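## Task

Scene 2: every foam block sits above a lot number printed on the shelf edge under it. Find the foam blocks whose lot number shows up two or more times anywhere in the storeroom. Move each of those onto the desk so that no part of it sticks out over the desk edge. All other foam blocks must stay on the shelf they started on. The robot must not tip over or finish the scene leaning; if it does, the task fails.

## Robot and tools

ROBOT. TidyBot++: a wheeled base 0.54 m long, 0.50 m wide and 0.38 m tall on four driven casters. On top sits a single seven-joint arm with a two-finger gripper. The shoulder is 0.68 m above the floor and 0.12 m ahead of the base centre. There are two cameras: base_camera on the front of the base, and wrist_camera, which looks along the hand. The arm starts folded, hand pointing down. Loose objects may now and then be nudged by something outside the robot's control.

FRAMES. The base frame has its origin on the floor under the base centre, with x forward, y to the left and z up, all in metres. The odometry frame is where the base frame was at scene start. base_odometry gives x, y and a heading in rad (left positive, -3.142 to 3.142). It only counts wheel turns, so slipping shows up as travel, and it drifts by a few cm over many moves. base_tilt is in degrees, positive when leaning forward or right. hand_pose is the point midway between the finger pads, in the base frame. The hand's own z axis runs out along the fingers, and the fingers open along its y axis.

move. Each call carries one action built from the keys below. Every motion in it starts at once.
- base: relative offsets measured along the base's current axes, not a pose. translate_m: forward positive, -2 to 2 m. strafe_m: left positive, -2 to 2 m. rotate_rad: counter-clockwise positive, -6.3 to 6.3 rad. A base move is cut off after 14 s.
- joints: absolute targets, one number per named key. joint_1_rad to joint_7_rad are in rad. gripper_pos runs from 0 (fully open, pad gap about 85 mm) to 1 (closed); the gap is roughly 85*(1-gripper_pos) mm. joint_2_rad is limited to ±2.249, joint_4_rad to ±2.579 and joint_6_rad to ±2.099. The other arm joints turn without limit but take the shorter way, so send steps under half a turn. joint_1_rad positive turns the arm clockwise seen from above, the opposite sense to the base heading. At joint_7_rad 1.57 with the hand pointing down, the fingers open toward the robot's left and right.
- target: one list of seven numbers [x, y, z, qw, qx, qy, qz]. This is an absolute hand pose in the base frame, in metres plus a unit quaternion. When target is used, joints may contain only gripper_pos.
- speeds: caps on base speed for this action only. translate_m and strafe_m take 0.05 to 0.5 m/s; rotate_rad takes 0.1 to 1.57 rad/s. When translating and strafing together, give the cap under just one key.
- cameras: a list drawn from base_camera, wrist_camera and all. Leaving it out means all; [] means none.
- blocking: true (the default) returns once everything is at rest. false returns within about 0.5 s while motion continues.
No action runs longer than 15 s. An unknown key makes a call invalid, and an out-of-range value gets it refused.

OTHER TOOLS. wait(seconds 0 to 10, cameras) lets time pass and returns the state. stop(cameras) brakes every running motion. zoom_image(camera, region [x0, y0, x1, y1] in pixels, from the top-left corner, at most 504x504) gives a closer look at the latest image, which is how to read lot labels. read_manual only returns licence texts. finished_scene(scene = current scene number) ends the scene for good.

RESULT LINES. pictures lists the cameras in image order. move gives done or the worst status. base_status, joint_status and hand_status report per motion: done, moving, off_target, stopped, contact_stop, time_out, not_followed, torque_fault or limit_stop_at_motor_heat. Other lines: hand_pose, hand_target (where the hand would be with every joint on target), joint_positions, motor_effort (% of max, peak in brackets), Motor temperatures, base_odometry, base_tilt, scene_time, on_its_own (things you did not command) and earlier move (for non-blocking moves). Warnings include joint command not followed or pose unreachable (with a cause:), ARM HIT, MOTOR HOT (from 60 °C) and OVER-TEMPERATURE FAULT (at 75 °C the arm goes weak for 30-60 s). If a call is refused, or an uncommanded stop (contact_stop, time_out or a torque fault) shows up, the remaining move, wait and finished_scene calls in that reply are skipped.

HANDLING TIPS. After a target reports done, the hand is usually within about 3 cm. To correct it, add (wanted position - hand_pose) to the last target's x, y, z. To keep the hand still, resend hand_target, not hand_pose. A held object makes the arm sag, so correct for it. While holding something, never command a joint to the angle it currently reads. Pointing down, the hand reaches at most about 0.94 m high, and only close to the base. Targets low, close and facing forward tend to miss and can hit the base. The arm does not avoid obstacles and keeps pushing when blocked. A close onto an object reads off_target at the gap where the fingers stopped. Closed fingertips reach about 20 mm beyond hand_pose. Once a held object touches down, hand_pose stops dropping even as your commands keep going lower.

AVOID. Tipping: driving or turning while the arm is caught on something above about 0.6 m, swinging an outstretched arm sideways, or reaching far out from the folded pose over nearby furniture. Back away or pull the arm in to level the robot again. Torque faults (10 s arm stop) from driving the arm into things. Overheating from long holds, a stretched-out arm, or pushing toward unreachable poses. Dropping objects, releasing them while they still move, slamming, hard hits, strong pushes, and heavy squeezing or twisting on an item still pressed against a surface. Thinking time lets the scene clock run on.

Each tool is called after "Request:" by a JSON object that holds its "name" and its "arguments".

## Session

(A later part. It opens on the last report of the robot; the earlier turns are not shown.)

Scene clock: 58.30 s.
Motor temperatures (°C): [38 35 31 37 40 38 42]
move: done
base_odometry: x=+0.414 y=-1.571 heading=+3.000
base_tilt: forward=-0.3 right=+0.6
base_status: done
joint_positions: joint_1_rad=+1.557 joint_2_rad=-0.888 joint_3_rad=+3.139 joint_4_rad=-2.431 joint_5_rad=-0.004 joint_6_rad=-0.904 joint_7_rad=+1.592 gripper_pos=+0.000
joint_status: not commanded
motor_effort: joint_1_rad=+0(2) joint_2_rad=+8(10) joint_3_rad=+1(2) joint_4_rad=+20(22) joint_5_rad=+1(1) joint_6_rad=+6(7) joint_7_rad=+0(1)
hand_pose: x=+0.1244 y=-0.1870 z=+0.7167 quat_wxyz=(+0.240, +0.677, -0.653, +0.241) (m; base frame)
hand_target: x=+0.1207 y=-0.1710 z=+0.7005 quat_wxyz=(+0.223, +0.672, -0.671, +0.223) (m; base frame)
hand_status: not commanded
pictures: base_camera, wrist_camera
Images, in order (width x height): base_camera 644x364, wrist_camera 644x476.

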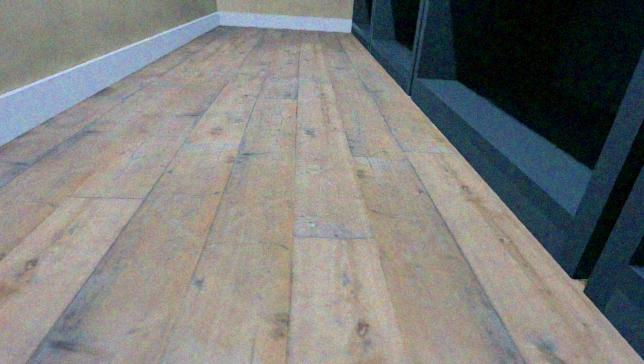

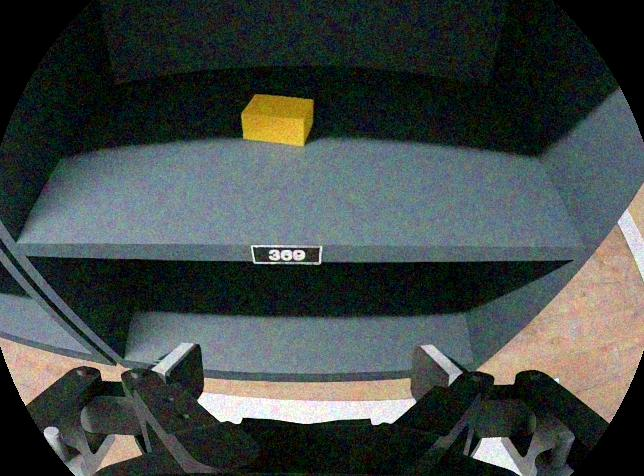

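Request:
{"name": "zoom_image", "arguments": {"camera": "wrist_camera", "region": [246, 239, 326, 269]}}

Scaled by 6.300.

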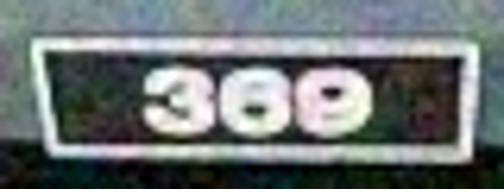

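Request:
{"name": "move", "arguments": {"base": {"translate_m":0.1,"strafe_m":0.42}, "cameras": []}}

Request:
{"name": "move", "arguments": {"base": {"translate_m":1.82}, "joints": {"joint_2_rad":-0.2,"joint_4_rad":-1.6,"joint_6_rad":-0.45,"joint_1_rad":1.57}}}

Scene clock: 63.57 s.
Motor temperatures (°C): [38 35 31 37 40 37 42]
move: time_out
base_odometry: x=+0.257 y=-1.970 heading=+2.998
base_tilt: forward=-0.4 right=+0.7
base_status: translate_m time_out (by the wheels' count: +0.099 of +0.100); strafe_m time_out (by the wheels' count: +0.418 of +0.420)
joint_positions: joint_1_rad=+1.541 joint_2_rad=-0.676 joint_3_rad=+3.141 joint_4_rad=-2.435 joint_5_rad=-0.005 joint_6_rad=-0.916 joint_7_rad=+1.592 gripper_pos=+0.000
joint_status: not commanded
motor_effort: joint_1_rad=+4(13) joint_2_rad=-40(45) joint_3_rad=+1(5) joint_4_rad=+20(24) joint_5_rad=+1(2) joint_6_rad=+4(11) joint_7_rad=+0(1)
hand_pose: x=+0.1270 y=-0.1854 z=+0.6731 quat_wxyz=(+0.161, +0.704, -0.671, +0.166) (m; base frame)
hand_target: x=+0.1207 y=-0.1710 z=+0.7005 quat_wxyz=(+0.223, +0.672, -0.671, +0.223) (m; base frame)
hand_status: not commanded
pictures: none
No camera images: "cameras" was empty.

not run: a stop that you did not command came earlier in this reply.

Request:
{"name": "move", "arguments": {"joints": {"joint_2_rad":-0.2,"joint_4_rad":-1.6,"joint_6_rad":-0.45,"joint_1_rad":1.57}, "cameras": []}}

Request:
{"name": "move", "arguments": {"base": {"translate_m":1.82}}}

Scene clock: 66.40 s.
Motor temperatures (°C): [38 35 31 37 40 37 42]
move: done
base_odometry: x=+0.257 y=-1.971 heading=+2.998
base_tilt: forward=-0.4 right=+0.6
base_status: not commanded
joint_positions: joint_1_rad=+1.559 joint_2_rad=-0.218 joint_3_rad=+3.141 joint_4_rad=-1.614 joint_5_rad=-0.005 joint_6_rad=-0.508 joint_7_rad=+1.592 gripper_pos=+0.000
joint_status: all done
motor_effort: joint_1_rad=+0(8) joint_2_rad=-14(40) joint_3_rad=+1(2) joint_4_rad=+22(23) joint_5_rad=+1(1) joint_6_rad=+8(9) joint_7_rad=-1(1)
hand_pose: x=+0.1273 y=-0.5125 z=+1.0456 quat_wxyz=(+0.410, +0.585, -0.567, +0.410) (m; base frame)
hand_target: x=+0.1217 y=-0.5254 z=+1.0618 quat_wxyz=(+0.425, +0.565, -0.564, +0.426) (m; base frame)
hand_status: not commanded
pictures: none
No camera images: "cameras" was empty.

Scene clock: 71.40 s.
Motor temperatures (°C): [38 35 31 37 40 38 42]
move: done
base_odometry: x=-1.545 y=-1.712 heading=+2.999
base_tilt: forward=-0.3 right=+0.6
base_status: done
joint_positions: joint_1_rad=+1.560 joint_2_rad=-0.218 joint_3_rad=+3.141 joint_4_rad=-1.614 joint_5_rad=-0.005 joint_6_rad=-0.505 joint_7_rad=+1.592 gripper_pos=+0.000
joint_status: not commanded
motor_effort: joint_1_rad=+0(2) joint_2_rad=-14(14) joint_3_rad=+0(2) joint_4_rad=+23(23) joint_5_rad=+1(1) joint_6_rad=+8(9) joint_7_rad=+0(1)
hand_pose: x=+0.1270 y=-0.5128 z=+1.0467 quat_wxyz=(+0.412, +0.584, -0.567, +0.411) (m; base frame)
hand_target: x=+0.1217 y=-0.5254 z=+1.0618 quat_wxyz=(+0.425, +0.565, -0.564, +0.426) (m; base frame)
hand_status: not commanded
pictures: base_camera, wrist_camera
Images, in order (width x height): base_camera 644x364, wrist_camera 644x476.

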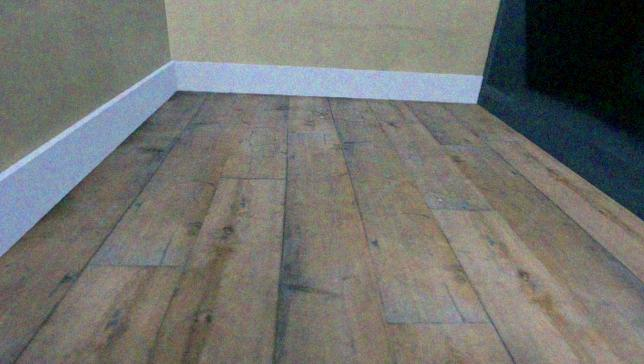

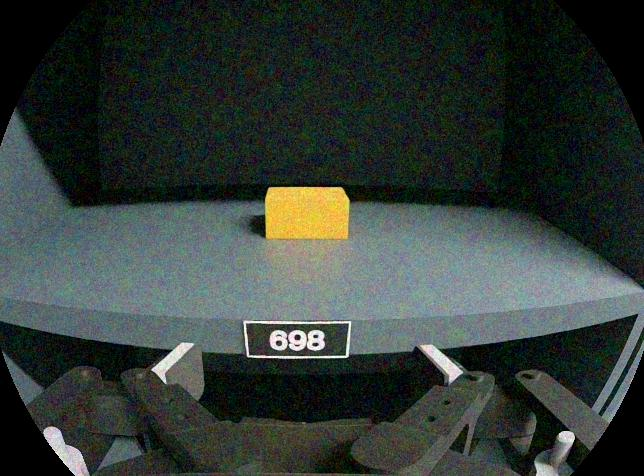

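Request:
{"name": "move", "arguments": {"joints": {"joint_2_rad":-0.38,"joint_4_rad":-1.64,"joint_6_rad":-0.43}}}

Scene clock: 73.37 s.
Motor temperatures (°C): [38 35 31 37 40 38 42]
move: done
base_odometry: x=-1.545 y=-1.712 heading=+2.999
base_tilt: forward=-0.3 right=+0.6
base_status: not commanded
joint_positions: joint_1_rad=+1.560 joint_2_rad=-0.385 joint_3_rad=+3.141 joint_4_rad=-1.614 joint_5_rad=-0.005 joint_6_rad=-0.484 joint_7_rad=+1.592 gripper_pos=+0.000
joint_status: all done
motor_effort: joint_1_rad=+0(1) joint_2_rad=-8(16) joint_3_rad=+1(1) joint_4_rad=+21(23) joint_5_rad=+1(1) joint_6_rad=+9(10) joint_7_rad=+0(1)
hand_pose: x=+0.1262 y=-0.4462 z=+1.1332 quat_wxyz=(+0.464, +0.542, -0.526, +0.463) (m; base frame)
hand_target: x=+0.1217 y=-0.4523 z=+1.1317 quat_wxyz=(+0.469, +0.529, -0.528, +0.470) (m; base frame)
hand_status: not commanded
pictures: base_camera, wrist_camera
Images, in order (width x height): base_camera 644x364, wrist_camera 644x476.

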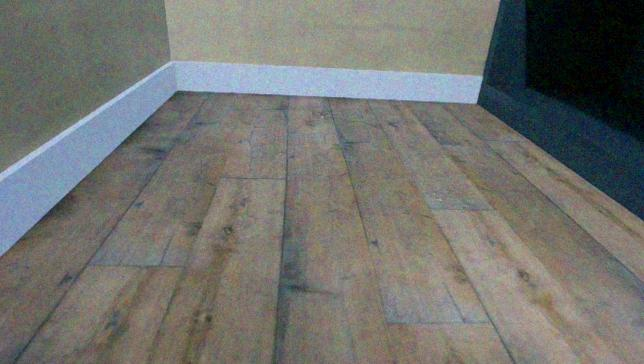

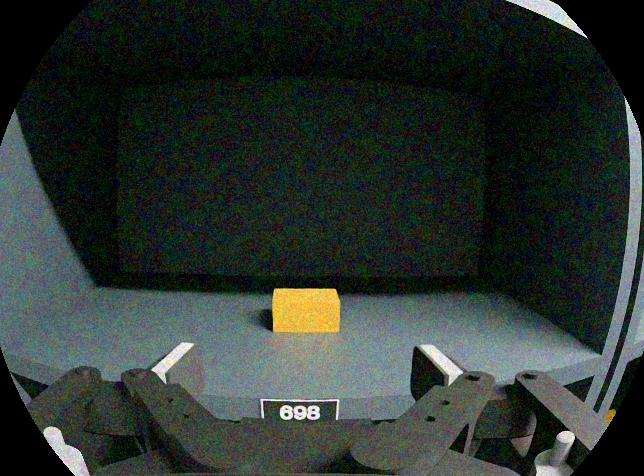

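Request:
{"name": "move", "arguments": {"joints": {"joint_2_rad":0.04,"joint_4_rad":-1.43,"joint_6_rad":-0.33}}}

Scene clock: 76.07 s.
Motor temperatures (°C): [38 35 31 37 40 38 42]
move: done
base_odometry: x=-1.545 y=-1.712 heading=+2.999
base_tilt: forward=-0.3 right=+0.6
base_status: not commanded
joint_positions: joint_1_rad=+1.560 joint_2_rad=+0.029 joint_3_rad=+3.141 joint_4_rad=-1.445 joint_5_rad=-0.005 joint_6_rad=-0.386 joint_7_rad=+1.592 gripper_pos=+0.000
joint_status: all done
motor_effort: joint_1_rad=-1(1) joint_2_rad=-23(25) joint_3_rad=+0(1) joint_4_rad=+22(24) joint_5_rad=+1(1) joint_6_rad=+8(9) joint_7_rad=+0(1)
hand_pose: x=+0.1280 y=-0.6234 z=+1.0439 quat_wxyz=(+0.423, +0.575, -0.559, +0.422) (m; base frame)
hand_target: x=+0.1219 y=-0.6327 z=+1.0631 quat_wxyz=(+0.439, +0.554, -0.553, +0.440) (m; base frame)
hand_status: not commanded
pictures: base_camera, wrist_camera
Images, in order (width x height): base_camera 644x364, wrist_camera 644x476.

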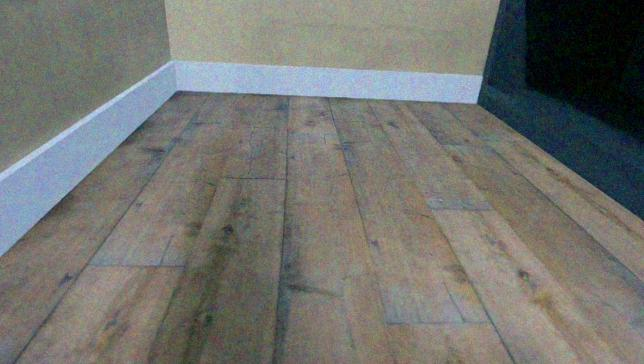

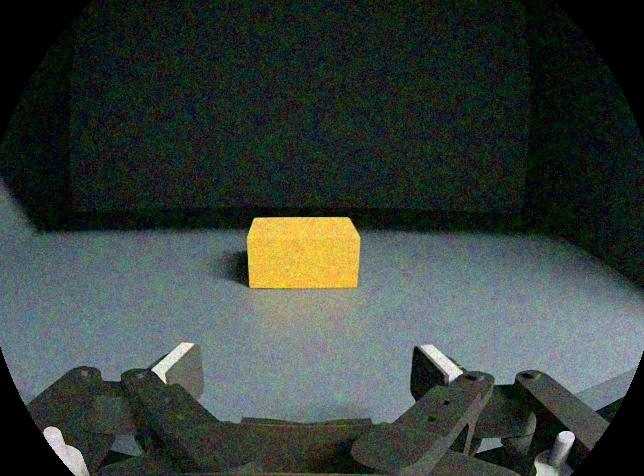

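Request:
{"name": "move", "arguments": {"joints": {"joint_2_rad":0.32,"joint_4_rad":-1.03,"joint_6_rad":-0.4}}}

Scene clock: 78.17 s.
Motor temperatures (°C): [38 35 31 37 40 38 42]
move: done
base_odometry: x=-1.545 y=-1.712 heading=+2.999
base_tilt: forward=-0.3 right=+0.6
base_status: not commanded
joint_positions: joint_1_rad=+1.560 joint_2_rad=+0.298 joint_3_rad=+3.141 joint_4_rad=-1.046 joint_5_rad=-0.005 joint_6_rad=-0.386 joint_7_rad=+1.592 gripper_pos=+0.000
joint_status: all done
motor_effort: joint_1_rad=+0(1) joint_2_rad=-32(34) joint_3_rad=+0(0) joint_4_rad=+23(24) joint_5_rad=+1(1) joint_6_rad=+8(10) joint_7_rad=+0(1)
hand_pose: x=+0.1293 y=-0.7372 z=+1.1049 quat_wxyz=(+0.459, +0.546, -0.530, +0.458) (m; base frame)
hand_target: x=+0.1219 y=-0.7454 z=+1.0946 quat_wxyz=(+0.452, +0.543, -0.542, +0.454) (m; base frame)
hand_status: not commanded
pictures: base_camera, wrist_camera
Images, in order (width x height): base_camera 644x364, wrist_camera 644x476.

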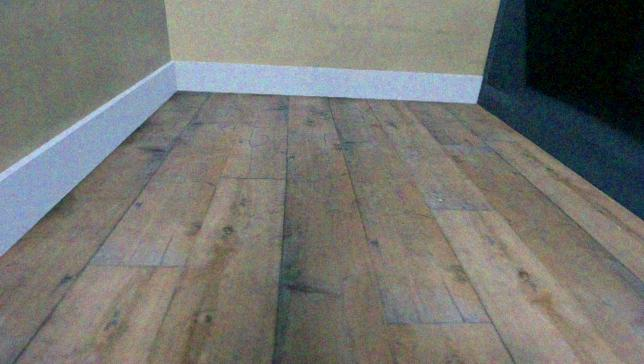

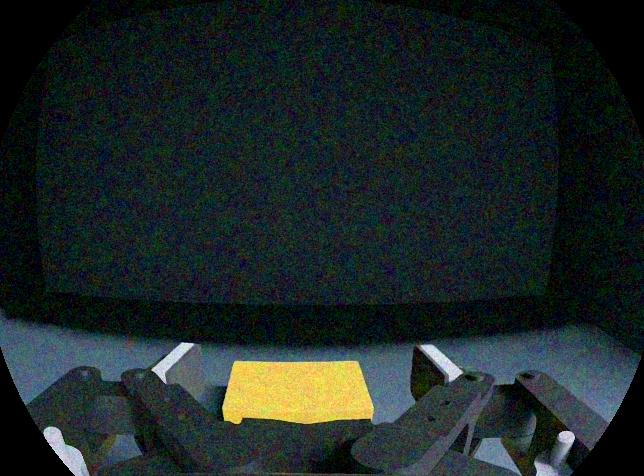

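Request:
{"name": "move", "arguments": {"joints": {"joint_2_rad":0.42,"joint_4_rad":-0.93,"joint_6_rad":-0.42,"joint_1_rad":1.56}}}

Scene clock: 79.63 s.
Motor temperatures (°C): [38 35 31 37 40 38 42]
move: done
base_odometry: x=-1.545 y=-1.712 heading=+2.999
base_tilt: forward=-0.3 right=+0.6
base_status: not commanded
joint_positions: joint_1_rad=+1.560 joint_2_rad=+0.399 joint_3_rad=+3.141 joint_4_rad=-0.941 joint_5_rad=-0.005 joint_6_rad=-0.386 joint_7_rad=+1.592 gripper_pos=+0.000
joint_status: all done
motor_effort: joint_1_rad=-1(2) joint_2_rad=-35(38) joint_3_rad=+0(0) joint_4_rad=+21(24) joint_5_rad=+1(1) joint_6_rad=+9(9) joint_7_rad=+0(1)
hand_pose: x=+0.1297 y=-0.7769 z=+1.0936 quat_wxyz=(+0.460, +0.545, -0.529, +0.459) (m; base frame)
hand_target: x=+0.1297 y=-0.7833 z=+1.0732 quat_wxyz=(+0.445, +0.550, -0.544, +0.451) (m; base frame)
hand_status: not commanded
pictures: base_camera, wrist_camera
Images, in order (width x height): base_camera 644x364, wrist_camera 644x476.

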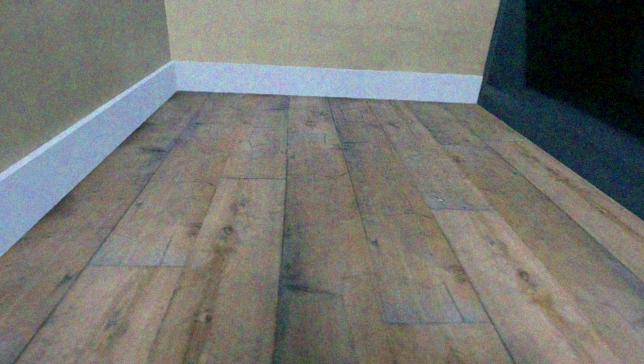

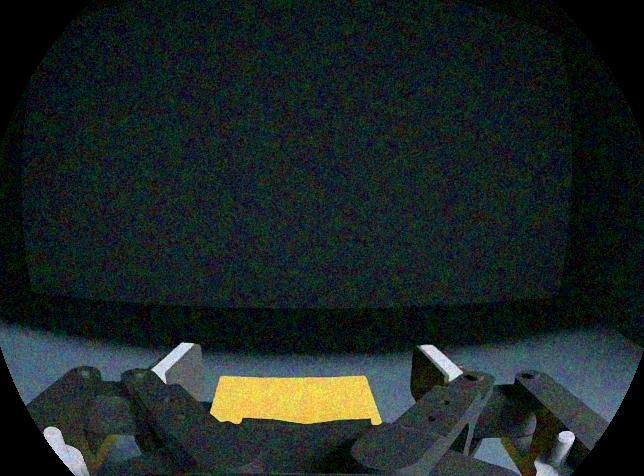

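Request:
{"name": "move", "arguments": {"joints": {"joint_2_rad":0.45,"joint_4_rad":-0.935,"joint_6_rad":-0.5,"joint_1_rad":1.54}}}

Scene clock: 80.70 s.
Motor temperatures (°C): [38 35 31 37 40 38 42]
move: done
base_odometry: x=-1.545 y=-1.712 heading=+2.999
base_tilt: forward=-0.3 right=+0.6
base_status: not commanded
joint_positions: joint_1_rad=+1.553 joint_2_rad=+0.426 joint_3_rad=+3.141 joint_4_rad=-0.940 joint_5_rad=-0.005 joint_6_rad=-0.461 joint_7_rad=+1.592 gripper_pos=+0.000
joint_status: all done
motor_effort: joint_1_rad=-1(2) joint_2_rad=-36(38) joint_3_rad=+0(1) joint_4_rad=+23(23) joint_5_rad=+1(1) joint_6_rad=+8(9) joint_7_rad=+0(0)
hand_pose: x=+0.1355 y=-0.7827 z=+1.0496 quat_wxyz=(+0.431, +0.570, -0.549, +0.433) (m; base frame)
hand_target: x=+0.1455 y=-0.7876 z=+1.0226 quat_wxyz=(+0.408, +0.581, -0.563, +0.423) (m; base frame)
hand_status: not commanded
pictures: base_camera, wrist_camera
Images, in order (width x height): base_camera 644x364, wrist_camera 644x476.

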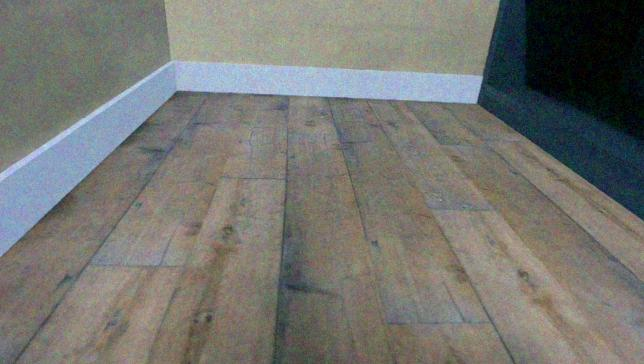

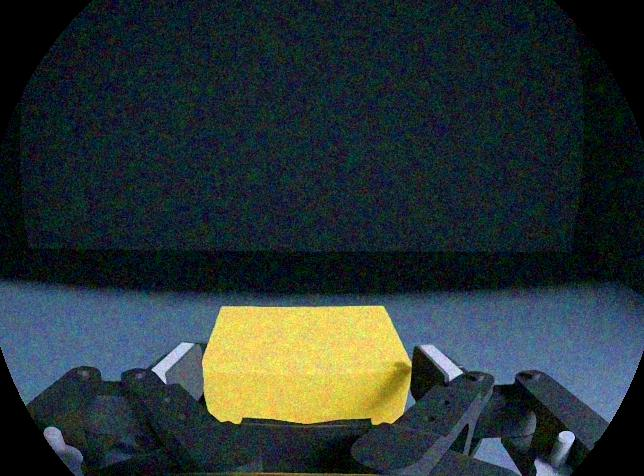

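Request:
{"name": "move", "arguments": {"joints": {"joint_2_rad":0.485,"joint_4_rad":-0.9,"joint_6_rad":-0.5}, "cameras": []}}

Request:
{"name": "move", "arguments": {"joints": {"gripper_pos":0.5}}}

Scene clock: 81.73 s.
Motor temperatures (°C): [38 35 31 37 40 38 42]
move: done
base_odometry: x=-1.545 y=-1.712 heading=+2.999
base_tilt: forward=-0.3 right=+0.6
base_status: not commanded
joint_positions: joint_1_rad=+1.553 joint_2_rad=+0.454 joint_3_rad=+3.141 joint_4_rad=-0.907 joint_5_rad=-0.005 joint_6_rad=-0.461 joint_7_rad=+1.592 gripper_pos=+0.000
joint_status: all done
motor_effort: joint_1_rad=-1(1) joint_2_rad=-37(38) joint_3_rad=+0(1) joint_4_rad=+22(23) joint_5_rad=+1(1) joint_6_rad=+9(10) joint_7_rad=+0(0)
hand_pose: x=+0.1357 y=-0.7935 z=+1.0478 quat_wxyz=(+0.432, +0.569, -0.548, +0.434) (m; base frame)
hand_target: x=+0.1459 y=-0.8007 z=+1.0159 quat_wxyz=(+0.408, +0.581, -0.563, +0.423) (m; base frame)
hand_status: not commanded
pictures: none
No camera images: "cameras" was empty.

Scene clock: 82.57 s.
Motor temperatures (°C): [38 35 31 37 40 38 42]
move: done
base_odometry: x=-1.545 y=-1.712 heading=+2.999
base_tilt: forward=-0.3 right=+0.6
base_status: not commanded
joint_positions: joint_1_rad=+1.553 joint_2_rad=+0.454 joint_3_rad=+3.141 joint_4_rad=-0.907 joint_5_rad=-0.005 joint_6_rad=-0.461 joint_7_rad=+1.592 gripper_pos=+0.500
joint_status: all done
motor_effort: joint_1_rad=+0(1) joint_2_rad=-37(38) joint_3_rad=+0(0) joint_4_rad=+23(23) joint_5_rad=+1(1) joint_6_rad=+8(9) joint_7_rad=-1(1)
hand_pose: x=+0.1357 y=-0.7935 z=+1.0478 quat_wxyz=(+0.432, +0.569, -0.548, +0.434) (m; base frame)
hand_target: x=+0.1459 y=-0.8007 z=+1.0159 quat_wxyz=(+0.408, +0.581, -0.563, +0.423) (m; base frame)
hand_status: not commanded
pictures: base_camera, wrist_camera
Images, in order (width x height): base_camera 644x364, wrist_camera 644x476.

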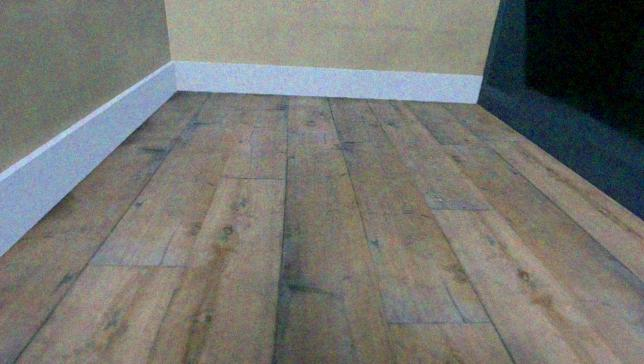

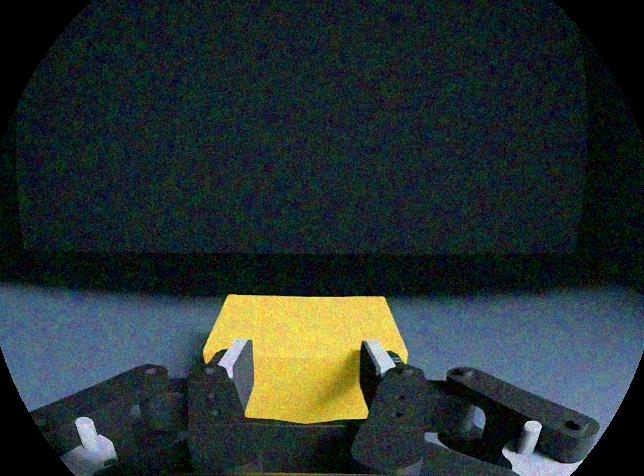

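Request:
{"name": "move", "arguments": {"joints": {"joint_2_rad":-0.36,"joint_4_rad":-1.62,"joint_6_rad":-0.43,"gripper_pos":0}, "cameras": []}}

Request:
{"name": "move", "arguments": {"joints": {"joint_1_rad":0,"joint_2_rad":-0.6,"joint_4_rad":-1.95,"joint_6_rad":-0.43}, "cameras": []}}

Request:
{"name": "move", "arguments": {"base": {"rotate_rad":-1.57}, "speeds": {"rotate_rad":0.7}}}

Scene clock: 86.67 s.
Motor temperatures (°C): [38 35 30 37 40 38 42]
move: done
base_odometry: x=-1.545 y=-1.712 heading=+2.999
base_tilt: forward=-0.3 right=+0.6
base_status: not commanded
joint_positions: joint_1_rad=+1.553 joint_2_rad=-0.351 joint_3_rad=+3.141 joint_4_rad=-1.588 joint_5_rad=-0.005 joint_6_rad=-0.461 joint_7_rad=+1.592 gripper_pos=+0.000
joint_status: all done
motor_effort: joint_1_rad=+0(1) joint_2_rad=-9(39) joint_3_rad=+1(1) joint_4_rad=+22(24) joint_5_rad=+0(1) joint_6_rad=+8(10) joint_7_rad=+0(1)
hand_pose: x=+0.1297 y=-0.4608 z=+1.1406 quat_wxyz=(+0.466, +0.540, -0.521, +0.468) (m; base frame)
hand_target: x=+0.1355 y=-0.4599 z=+1.1347 quat_wxyz=(+0.462, +0.537, -0.520, +0.477) (m; base frame)
hand_status: not commanded
pictures: none
No camera images: "cameras" was empty.

Scene clock: 89.43 s.
Motor temperatures (°C): [38 35 30 37 40 38 42]
move: done
base_odometry: x=-1.545 y=-1.712 heading=+2.999
base_tilt: forward=-0.3 right=+0.6
base_status: not commanded
joint_positions: joint_1_rad=+0.019 joint_2_rad=-0.583 joint_3_rad=+3.141 joint_4_rad=-1.917 joint_5_rad=-0.005 joint_6_rad=-0.461 joint_7_rad=+1.592 gripper_pos=+0.000
joint_status: all done
motor_effort: joint_1_rad=-1(2) joint_2_rad=-2(10) joint_3_rad=+1(2) joint_4_rad=+22(23) joint_5_rad=+1(1) joint_6_rad=+9(10) joint_7_rad=+0(1)
hand_pose: x=+0.4966 y=-0.0048 z=+1.0373 quat_wxyz=(+0.010, +0.782, +0.000, +0.623) (m; base frame)
hand_target: x=+0.4926 y=+0.0022 z=+1.0333 quat_wxyz=(+0.000, +0.777, +0.000, +0.629) (m; base frame)
hand_status: not commanded
pictures: none
No camera images: "cameras" was empty.

Scene clock: 92.40 s.
Motor temperatures (°C): [38 35 30 37 40 38 42]
move: done
base_odometry: x=-1.544 y=-1.712 heading=+1.430
base_tilt: forward=-0.3 right=+0.6
base_status: done
joint_positions: joint_1_rad=+0.016 joint_2_rad=-0.583 joint_3_rad=+3.141 joint_4_rad=-1.918 joint_5_rad=-0.005 joint_6_rad=-0.461 joint_7_rad=+1.592 gripper_pos=+0.000
joint_status: not commanded
motor_effort: joint_1_rad=+0(1) joint_2_rad=-1(2) joint_3_rad=+1(3) joint_4_rad=+22(23) joint_5_rad=+1(1) joint_6_rad=+8(10) joint_7_rad=+0(1)
hand_pose: x=+0.4964 y=-0.0036 z=+1.0370 quat_wxyz=(+0.009, +0.782, +0.001, +0.623) (m; base frame)
hand_target: x=+0.4926 y=+0.0022 z=+1.0333 quat_wxyz=(+0.000, +0.777, +0.000, +0.629) (m; base frame)
hand_status: not commanded
pictures: base_camera, wrist_camera
Images, in order (width x height): base_camera 644x364, wrist_camera 644x476.

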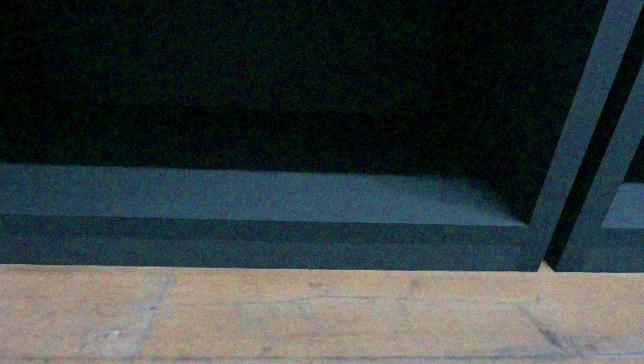

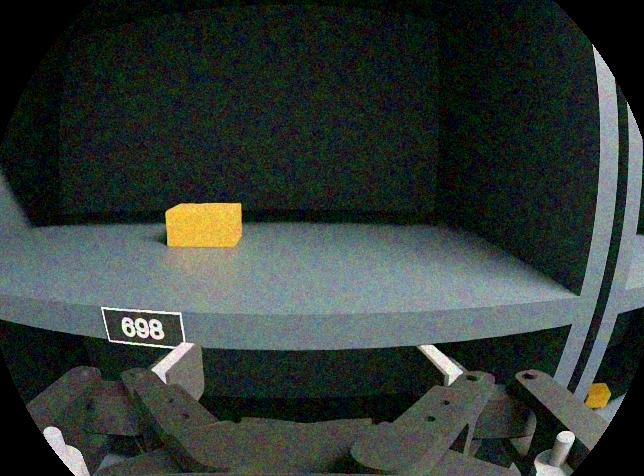

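Request:
{"name": "move", "arguments": {"base": {"strafe_m":-0.165}, "joints": {"joint_1_rad":0,"joint_2_rad":-0.6,"joint_4_rad":-1.5,"joint_5_rad":-1.37,"joint_6_rad":-1.57,"joint_7_rad":2.6}}}

Request:
{"name": "move", "arguments": {"base": {"translate_m":0.2}, "cameras": []}}

Request:
{"name": "move", "arguments": {"joints": {"joint_2_rad":0.604,"joint_4_rad":-0.31,"joint_5_rad":-1.37,"joint_6_rad":-1.57,"joint_7_rad":2.6}}}

Scene clock: 95.97 s.
Motor temperatures (°C): [38 35 30 37 40 38 42]
move: done
base_odometry: x=-1.381 y=-1.735 heading=+1.429
base_tilt: forward=-0.4 right=+0.6
base_status: done
joint_positions: joint_1_rad=+0.015 joint_2_rad=-0.592 joint_3_rad=+3.142 joint_4_rad=-1.511 joint_5_rad=-1.303 joint_6_rad=-1.518 joint_7_rad=+2.555 gripper_pos=+0.000
joint_status: all done
motor_effort: joint_1_rad=+0(2) joint_2_rad=+6(8) joint_3_rad=+4(5) joint_4_rad=+15(23) joint_5_rad=-6(6) joint_6_rad=+6(9) joint_7_rad=+0(1)
hand_pose: x=+0.2016 y=+0.2994 z=+1.1666 quat_wxyz=(-0.377, +0.577, +0.506, +0.519) (m; base frame)
hand_target: x=+0.1658 y=+0.3066 z=+1.1760 quat_wxyz=(-0.395, +0.534, +0.542, +0.516) (m; base frame)
hand_status: not commanded
pictures: base_camera, wrist_camera
Images, in order (width x height): base_camera 644x364, wrist_camera 644x476.

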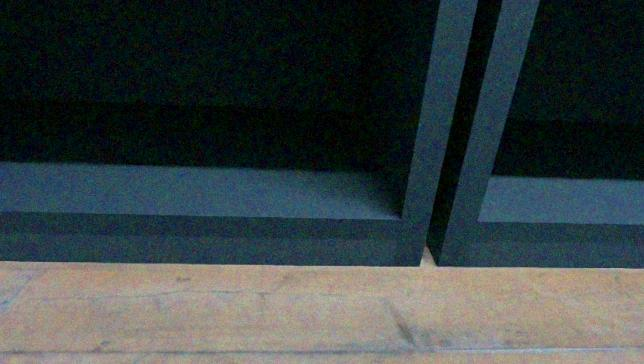

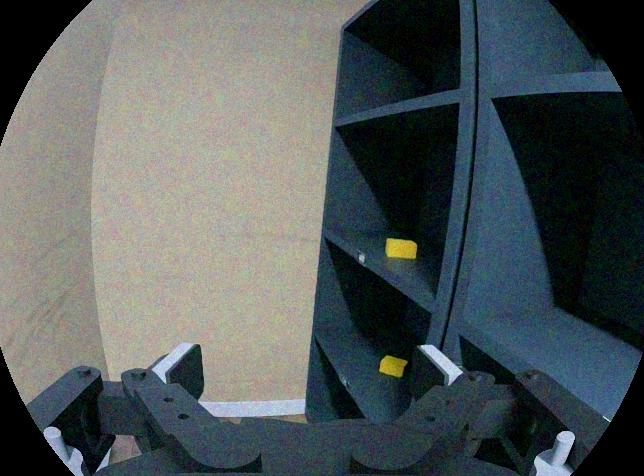

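Scene clock: 97.60 s.
Motor temperatures (°C): [38 35 30 37 40 37 42]
move: done
base_odometry: x=-1.352 y=-1.537 heading=+1.428
base_tilt: forward=-0.4 right=+0.6
base_status: done
joint_positions: joint_1_rad=+0.015 joint_2_rad=-0.590 joint_3_rad=+3.142 joint_4_rad=-1.511 joint_5_rad=-1.308 joint_6_rad=-1.524 joint_7_rad=+2.557 gripper_pos=+0.000
joint_status: not commanded
motor_effort: joint_1_rad=-1(1) joint_2_rad=+6(9) joint_3_rad=+4(4) joint_4_rad=+14(16) joint_5_rad=-6(7) joint_6_rad=+5(6) joint_7_rad=+0(1)
hand_pose: x=+0.2003 y=+0.2999 z=+1.1665 quat_wxyz=(-0.380, +0.576, +0.507, +0.517) (m; base frame)
hand_target: x=+0.1658 y=+0.3066 z=+1.1760 quat_wxyz=(-0.395, +0.534, +0.542, +0.516) (m; base frame)
hand_status: not commanded
pictures: none
No camera images: "cameras" was empty.

Scene clock: 100.30 s.
Motor temperatures (°C): [38 35 30 37 40 37 42]
move: done
base_odometry: x=-1.352 y=-1.537 heading=+1.428
base_tilt: forward=-0.3 right=+0.6
base_status: not commanded
joint_positions: joint_1_rad=+0.015 joint_2_rad=+0.582 joint_3_rad=+3.142 joint_4_rad=-0.329 joint_5_rad=-1.309 joint_6_rad=-1.525 joint_7_rad=+2.557 gripper_pos=+0.000
joint_status: all done
motor_effort: joint_1_rad=-1(1) joint_2_rad=-34(36) joint_3_rad=-3(4) joint_4_rad=+14(17) joint_5_rad=-6(7) joint_6_rad=+5(7) joint_7_rad=+0(1)
hand_pose: x=+0.6634 y=+0.2931 z=+1.1717 quat_wxyz=(-0.377, +0.572, +0.510, +0.519) (m; base frame)
hand_target: x=+0.6444 y=+0.3064 z=+1.1716 quat_wxyz=(-0.399, +0.537, +0.538, +0.512) (m; base frame)
hand_status: not commanded
pictures: base_camera, wrist_camera
Images, in order (width x height): base_camera 644x364, wrist_camera 644x476.

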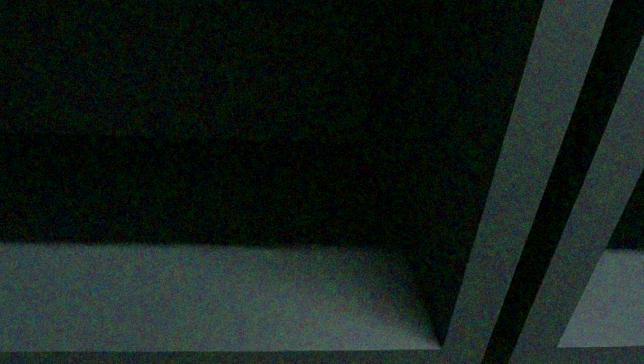

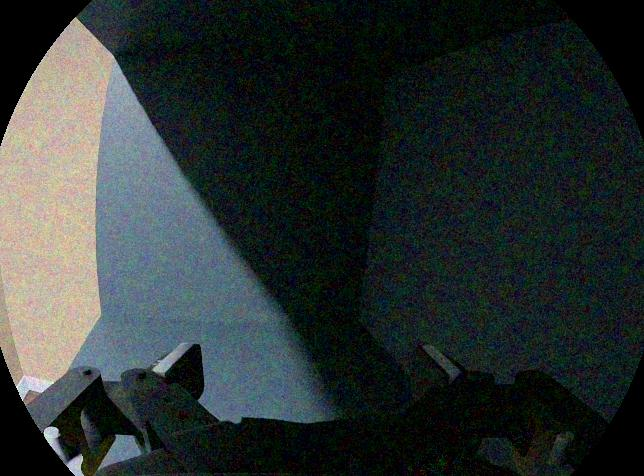

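Request:
{"name": "move", "arguments": {"joints": {"joint_5_rad":-0.6}}}

Scene clock: 102.13 s.
Motor temperatures (°C): [38 35 30 37 40 37 42]
move: done
base_odometry: x=-1.352 y=-1.537 heading=+1.428
base_tilt: forward=-0.3 right=+0.6
base_status: not commanded
joint_positions: joint_1_rad=+0.011 joint_2_rad=+0.586 joint_3_rad=+3.142 joint_4_rad=-0.322 joint_5_rad=-0.665 joint_6_rad=-1.525 joint_7_rad=+2.557 gripper_pos=+0.000
joint_status: all done
motor_effort: joint_1_rad=+0(3) joint_2_rad=-35(38) joint_3_rad=-2(4) joint_4_rad=+16(17) joint_5_rad=-4(7) joint_6_rad=+5(6) joint_7_rad=-1(1)
hand_pose: x=+0.7631 y=+0.1860 z=+1.0419 quat_wxyz=(-0.116, +0.737, +0.503, +0.437) (m; base frame)
hand_target: x=+0.7636 y=+0.1776 z=+1.0171 quat_wxyz=(-0.092, +0.740, +0.528, +0.406) (m; base frame)
hand_status: not commanded
pictures: base_camera, wrist_camera
Images, in order (width x height): base_camera 644x364, wrist_camera 644x476.

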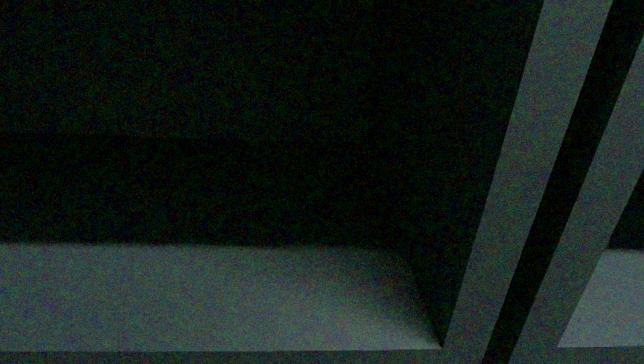

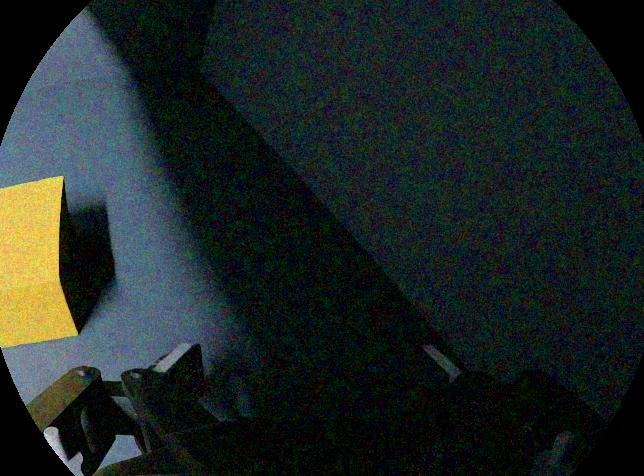

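Request:
{"name": "move", "arguments": {"joints": {"joint_5_rad":-1.43,"joint_6_rad":-1.6,"joint_7_rad":2.82}, "cameras": []}}

Request:
{"name": "move", "arguments": {"joints": {"joint_2_rad":0.564,"joint_4_rad":-0.645}}}

Scene clock: 104.43 s.
Motor temperatures (°C): [38 35 30 37 40 37 42]
move: done
base_odometry: x=-1.352 y=-1.537 heading=+1.428
base_tilt: forward=-0.3 right=+0.6
base_status: not commanded
joint_positions: joint_1_rad=+0.007 joint_2_rad=+0.585 joint_3_rad=+3.142 joint_4_rad=-0.319 joint_5_rad=-1.372 joint_6_rad=-1.550 joint_7_rad=+2.777 gripper_pos=+0.000
joint_status: all done
motor_effort: joint_1_rad=+0(4) joint_2_rad=-34(38) joint_3_rad=-3(4) joint_4_rad=+14(17) joint_5_rad=-6(7) joint_6_rad=+6(7) joint_7_rad=+0(1)
hand_pose: x=+0.6437 y=+0.3022 z=+1.1828 quat_wxyz=(-0.344, +0.488, +0.577, +0.557) (m; base frame)
hand_target: x=+0.6258 y=+0.3094 z=+1.1805 quat_wxyz=(-0.365, +0.453, +0.599, +0.550) (m; base frame)
hand_status: not commanded
pictures: none
No camera images: "cameras" was empty.

Scene clock: 106.13 s.
Motor temperatures (°C): [38 36 30 37 40 37 42]
move: done
base_odometry: x=-1.352 y=-1.537 heading=+1.428
base_tilt: forward=-0.3 right=+0.6
base_status: not commanded
joint_positions: joint_1_rad=+0.007 joint_2_rad=+0.565 joint_3_rad=+3.142 joint_4_rad=-0.617 joint_5_rad=-1.372 joint_6_rad=-1.550 joint_7_rad=+2.777 gripper_pos=+0.000
joint_status: all done
motor_effort: joint_1_rad=-1(1) joint_2_rad=-35(37) joint_3_rad=-3(4) joint_4_rad=+16(18) joint_5_rad=-7(8) joint_6_rad=+3(6) joint_7_rad=+0(1)
hand_pose: x=+0.6668 y=+0.3020 z=+1.1017 quat_wxyz=(-0.422, +0.560, +0.523, +0.484) (m; base frame)
hand_target: x=+0.6443 y=+0.3095 z=+1.1052 quat_wxyz=(-0.449, +0.529, +0.539, +0.477) (m; base frame)
hand_status: not commanded
pictures: base_camera, wrist_camera
Images, in order (width x height): base_camera 644x364, wrist_camera 644x476.

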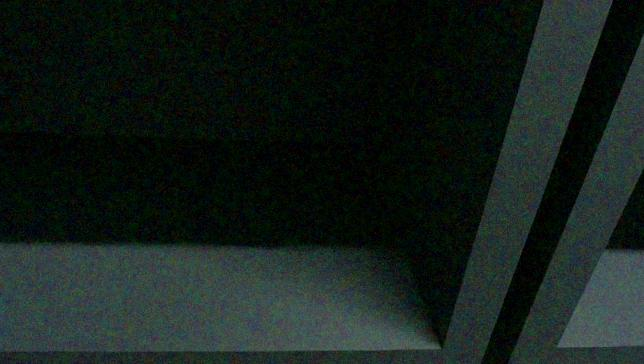

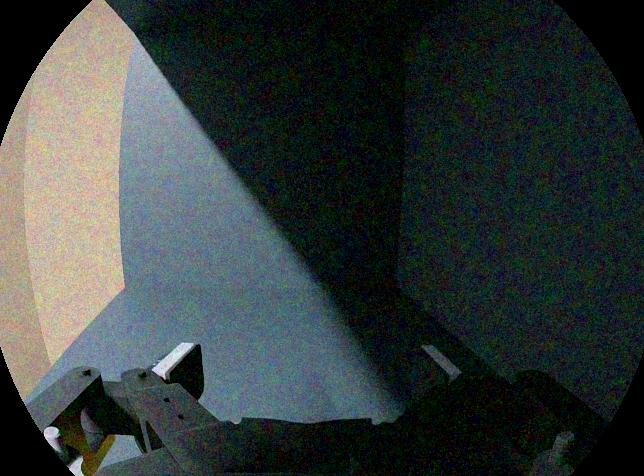

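Request:
{"name": "move", "arguments": {"joints": {"joint_2_rad":0.27,"joint_4_rad":-1.0,"joint_5_rad":-1.1,"joint_7_rad":2.82}}}

Scene clock: 108.10 s.
Motor temperatures (°C): [38 36 30 37 40 37 42]
move: done
base_odometry: x=-1.352 y=-1.537 heading=+1.428
base_tilt: forward=-0.3 right=+0.6
base_status: not commanded
joint_positions: joint_1_rad=+0.007 joint_2_rad=+0.265 joint_3_rad=+3.142 joint_4_rad=-0.969 joint_5_rad=-1.178 joint_6_rad=-1.553 joint_7_rad=+2.777 gripper_pos=+0.000
joint_status: all done
motor_effort: joint_1_rad=+0(1) joint_2_rad=-25(37) joint_3_rad=-2(3) joint_4_rad=+17(18) joint_5_rad=-7(8) joint_6_rad=+3(4) joint_7_rad=+0(1)
hand_pose: x=+0.5729 y=+0.2851 z=+1.0814 quat_wxyz=(-0.367, +0.626, +0.535, +0.433) (m; base frame)
hand_target: x=+0.5641 y=+0.2790 z=+1.0434 quat_wxyz=(-0.351, +0.634, +0.564, +0.395) (m; base frame)
hand_status: not commanded
pictures: base_camera, wrist_camera
Images, in order (width x height): base_camera 644x364, wrist_camera 644x476.

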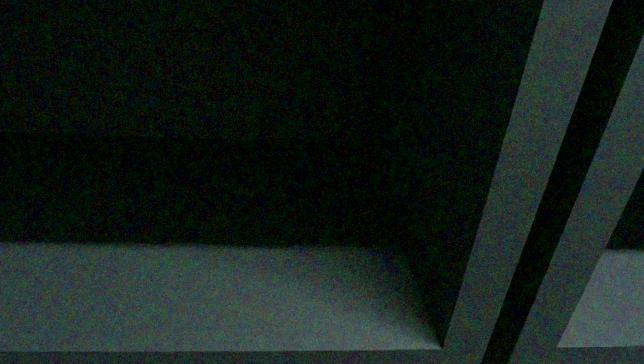

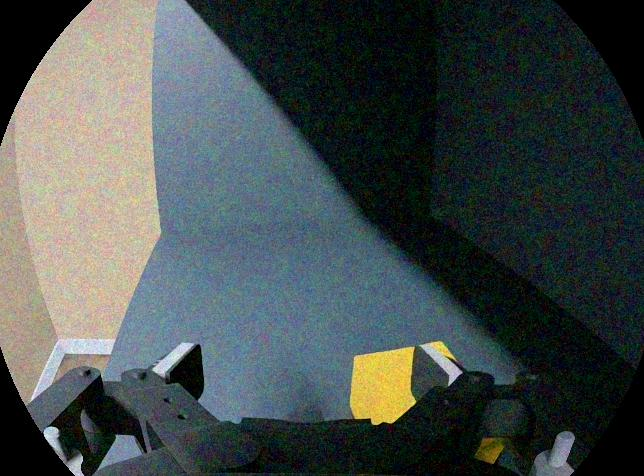

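Request:
{"name": "move", "arguments": {"joints": {"joint_5_rad":-1.43,"joint_7_rad":2.9}, "cameras": []}}

Request:
{"name": "move", "arguments": {"joints": {"joint_2_rad":0.425,"joint_4_rad":-0.87}}}

Scene clock: 109.37 s.
Motor temperatures (°C): [38 36 30 37 40 37 42]
move: done
base_odometry: x=-1.352 y=-1.537 heading=+1.428
base_tilt: forward=-0.3 right=+0.6
base_status: not commanded
joint_positions: joint_1_rad=+0.007 joint_2_rad=+0.259 joint_3_rad=+3.142 joint_4_rad=-0.976 joint_5_rad=-1.414 joint_6_rad=-1.553 joint_7_rad=+2.860 gripper_pos=+0.000
joint_status: all done
motor_effort: joint_1_rad=+0(2) joint_2_rad=-26(29) joint_3_rad=-2(3) joint_4_rad=+17(18) joint_5_rad=-8(9) joint_6_rad=+3(4) joint_7_rad=+0(1)
hand_pose: x=+0.5470 y=+0.3052 z=+1.1486 quat_wxyz=(-0.430, +0.539, +0.530, +0.494) (m; base frame)
hand_target: x=+0.5351 y=+0.3096 z=+1.1365 quat_wxyz=(-0.446, +0.522, +0.546, +0.479) (m; base frame)
hand_status: not commanded
pictures: none
No camera images: "cameras" was empty.

Scene clock: 110.73 s.
Motor temperatures (°C): [38 36 30 37 40 37 42]
move: done
base_odometry: x=-1.352 y=-1.537 heading=+1.428
base_tilt: forward=-0.3 right=+0.6
base_status: not commanded
joint_positions: joint_1_rad=+0.007 joint_2_rad=+0.414 joint_3_rad=+3.142 joint_4_rad=-0.885 joint_5_rad=-1.414 joint_6_rad=-1.554 joint_7_rad=+2.860 gripper_pos=+0.000
joint_status: all done
motor_effort: joint_1_rad=+0(1) joint_2_rad=-30(34) joint_3_rad=-2(3) joint_4_rad=+16(18) joint_5_rad=-8(9) joint_6_rad=+2(4) joint_7_rad=+0(1)
hand_pose: x=+0.6113 y=+0.3047 z=+1.1065 quat_wxyz=(-0.448, +0.554, +0.516, +0.476) (m; base frame)
hand_target: x=+0.5975 y=+0.3096 z=+1.1068 quat_wxyz=(-0.453, +0.528, +0.541, +0.473) (m; base frame)
hand_status: not commanded
pictures: base_camera, wrist_camera
Images, in order (width x height): base_camera 644x364, wrist_camera 644x476.

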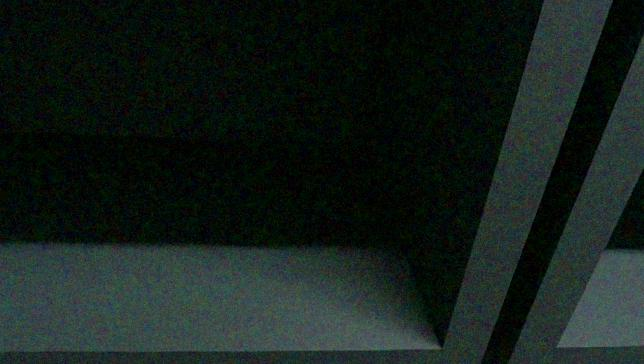

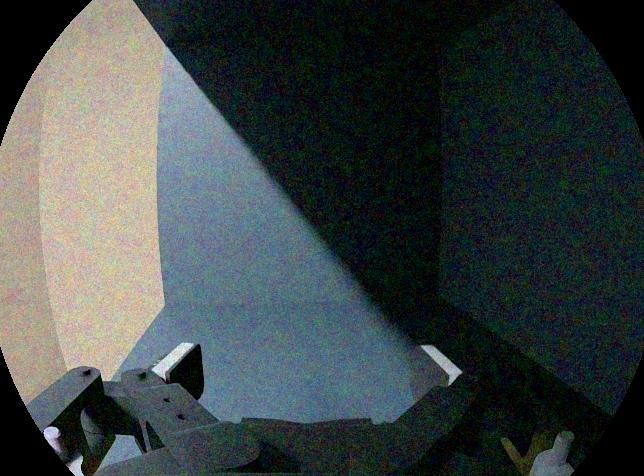

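Request:
{"name": "move", "arguments": {"joints": {"joint_2_rad":0.42,"joint_4_rad":-1.0,"joint_7_rad":2.98}}}

Scene clock: 112.37 s.
Motor temperatures (°C): [38 36 30 37 40 37 42]
move: done
base_odometry: x=-1.352 y=-1.537 heading=+1.428
base_tilt: forward=-0.3 right=+0.6
base_status: not commanded
joint_positions: joint_1_rad=+0.007 joint_2_rad=+0.413 joint_3_rad=+3.142 joint_4_rad=-0.975 joint_5_rad=-1.414 joint_6_rad=-1.554 joint_7_rad=+2.935 gripper_pos=+0.000
joint_status: all done
motor_effort: joint_1_rad=+0(1) joint_2_rad=-31(33) joint_3_rad=-2(3) joint_4_rad=+17(19) joint_5_rad=-8(8) joint_6_rad=+2(3) joint_7_rad=-1(1)
hand_pose: x=+0.6134 y=+0.3047 z=+1.0777 quat_wxyz=(-0.453, +0.555, +0.516, +0.469) (m; base frame)
hand_target: x=+0.5984 y=+0.3096 z=+1.0692 quat_wxyz=(-0.468, +0.536, +0.533, +0.458) (m; base frame)
hand_status: not commanded
pictures: base_camera, wrist_camera
Images, in order (width x height): base_camera 644x364, wrist_camera 644x476.

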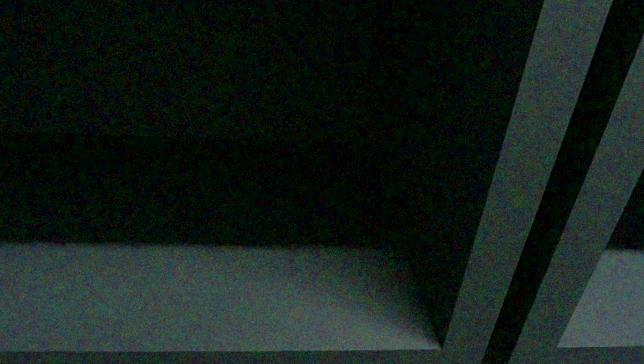

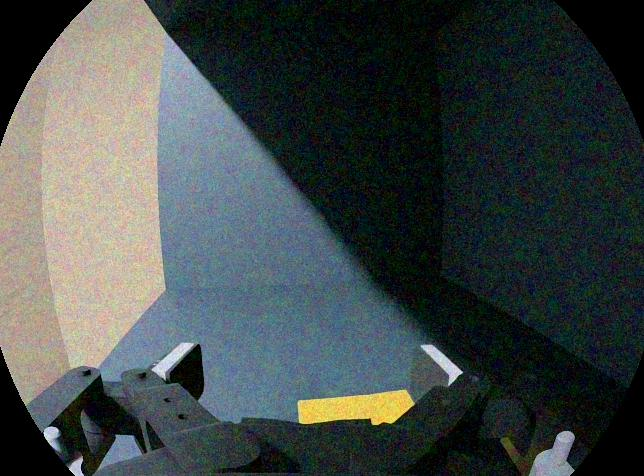

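Request:
{"name": "move", "arguments": {"joints": {"joint_2_rad":0.468,"joint_4_rad":-0.955,"joint_7_rad":3.05}}}

Request:
{"name": "move", "arguments": {"joints": {"joint_2_rad":0.465,"joint_4_rad":-1.065,"joint_7_rad":3.12}}}

Scene clock: 113.47 s.
Motor temperatures (°C): [38 36 30 37 40 37 42]
move: done
base_odometry: x=-1.352 y=-1.537 heading=+1.428
base_tilt: forward=-0.3 right=+0.6
base_status: not commanded
joint_positions: joint_1_rad=+0.007 joint_2_rad=+0.445 joint_3_rad=+3.142 joint_4_rad=-0.957 joint_5_rad=-1.414 joint_6_rad=-1.554 joint_7_rad=+3.009 gripper_pos=+0.000
joint_status: all done
motor_effort: joint_1_rad=+0(1) joint_2_rad=-32(34) joint_3_rad=-3(3) joint_4_rad=+17(18) joint_5_rad=-8(8) joint_6_rad=+2(2) joint_7_rad=+0(1)
hand_pose: x=+0.6256 y=+0.3046 z=+1.0677 quat_wxyz=(-0.439, +0.539, +0.534, +0.481) (m; base frame)
hand_target: x=+0.6167 y=+0.3096 z=+1.0597 quat_wxyz=(-0.453, +0.517, +0.551, +0.473) (m; base frame)
hand_status: not commanded
pictures: base_camera, wrist_camera
Images, in order (width x height): base_camera 644x364, wrist_camera 644x476.

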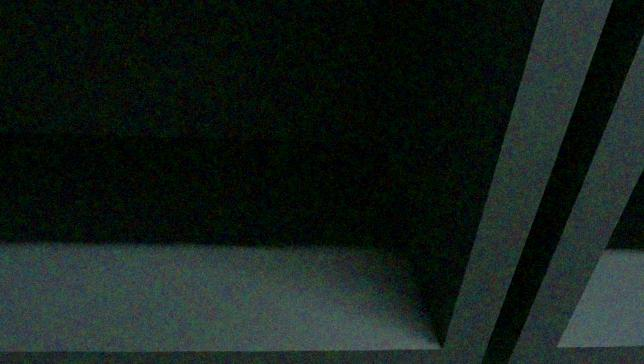

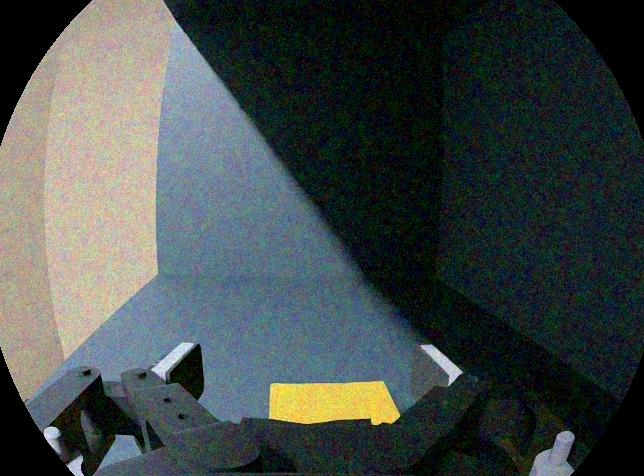

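Scene clock: 114.50 s.
Motor temperatures (°C): [38 36 30 37 40 37 42]
move: done
base_odometry: x=-1.352 y=-1.537 heading=+1.428
base_tilt: forward=-0.3 right=+0.6
base_status: not commanded
joint_positions: joint_1_rad=+0.007 joint_2_rad=+0.445 joint_3_rad=+3.142 joint_4_rad=-1.029 joint_5_rad=-1.420 joint_6_rad=-1.554 joint_7_rad=+3.081 gripper_pos=+0.000
joint_status: all done
motor_effort: joint_1_rad=-2(3) joint_2_rad=-30(33) joint_3_rad=-3(3) joint_4_rad=+15(18) joint_5_rad=-5(8) joint_6_rad=+1(2) joint_7_rad=-1(1)
hand_pose: x=+0.6249 y=+0.3049 z=+1.0467 quat_wxyz=(-0.443, +0.535, +0.536, +0.480) (m; base frame)
hand_target: x=+0.6140 y=+0.3096 z=+1.0273 quat_wxyz=(-0.466, +0.523, +0.545, +0.461) (m; base frame)
hand_status: not commanded
pictures: base_camera, wrist_camera
Images, in order (width x height): base_camera 644x364, wrist_camera 644x476.

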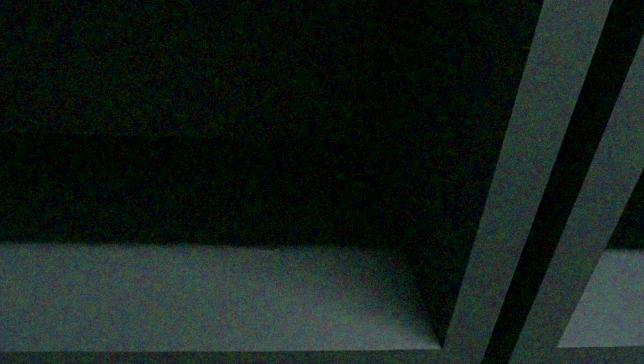

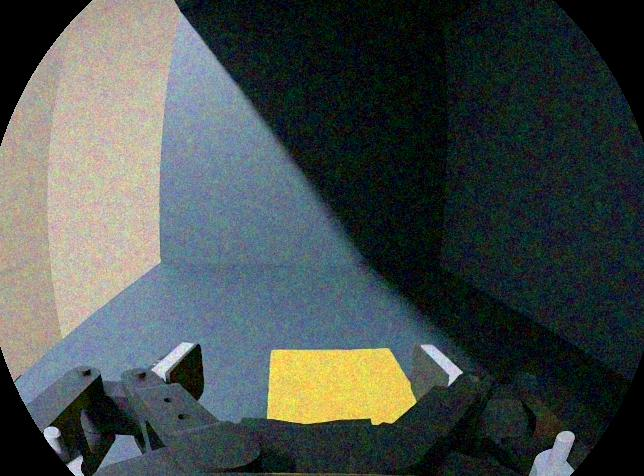

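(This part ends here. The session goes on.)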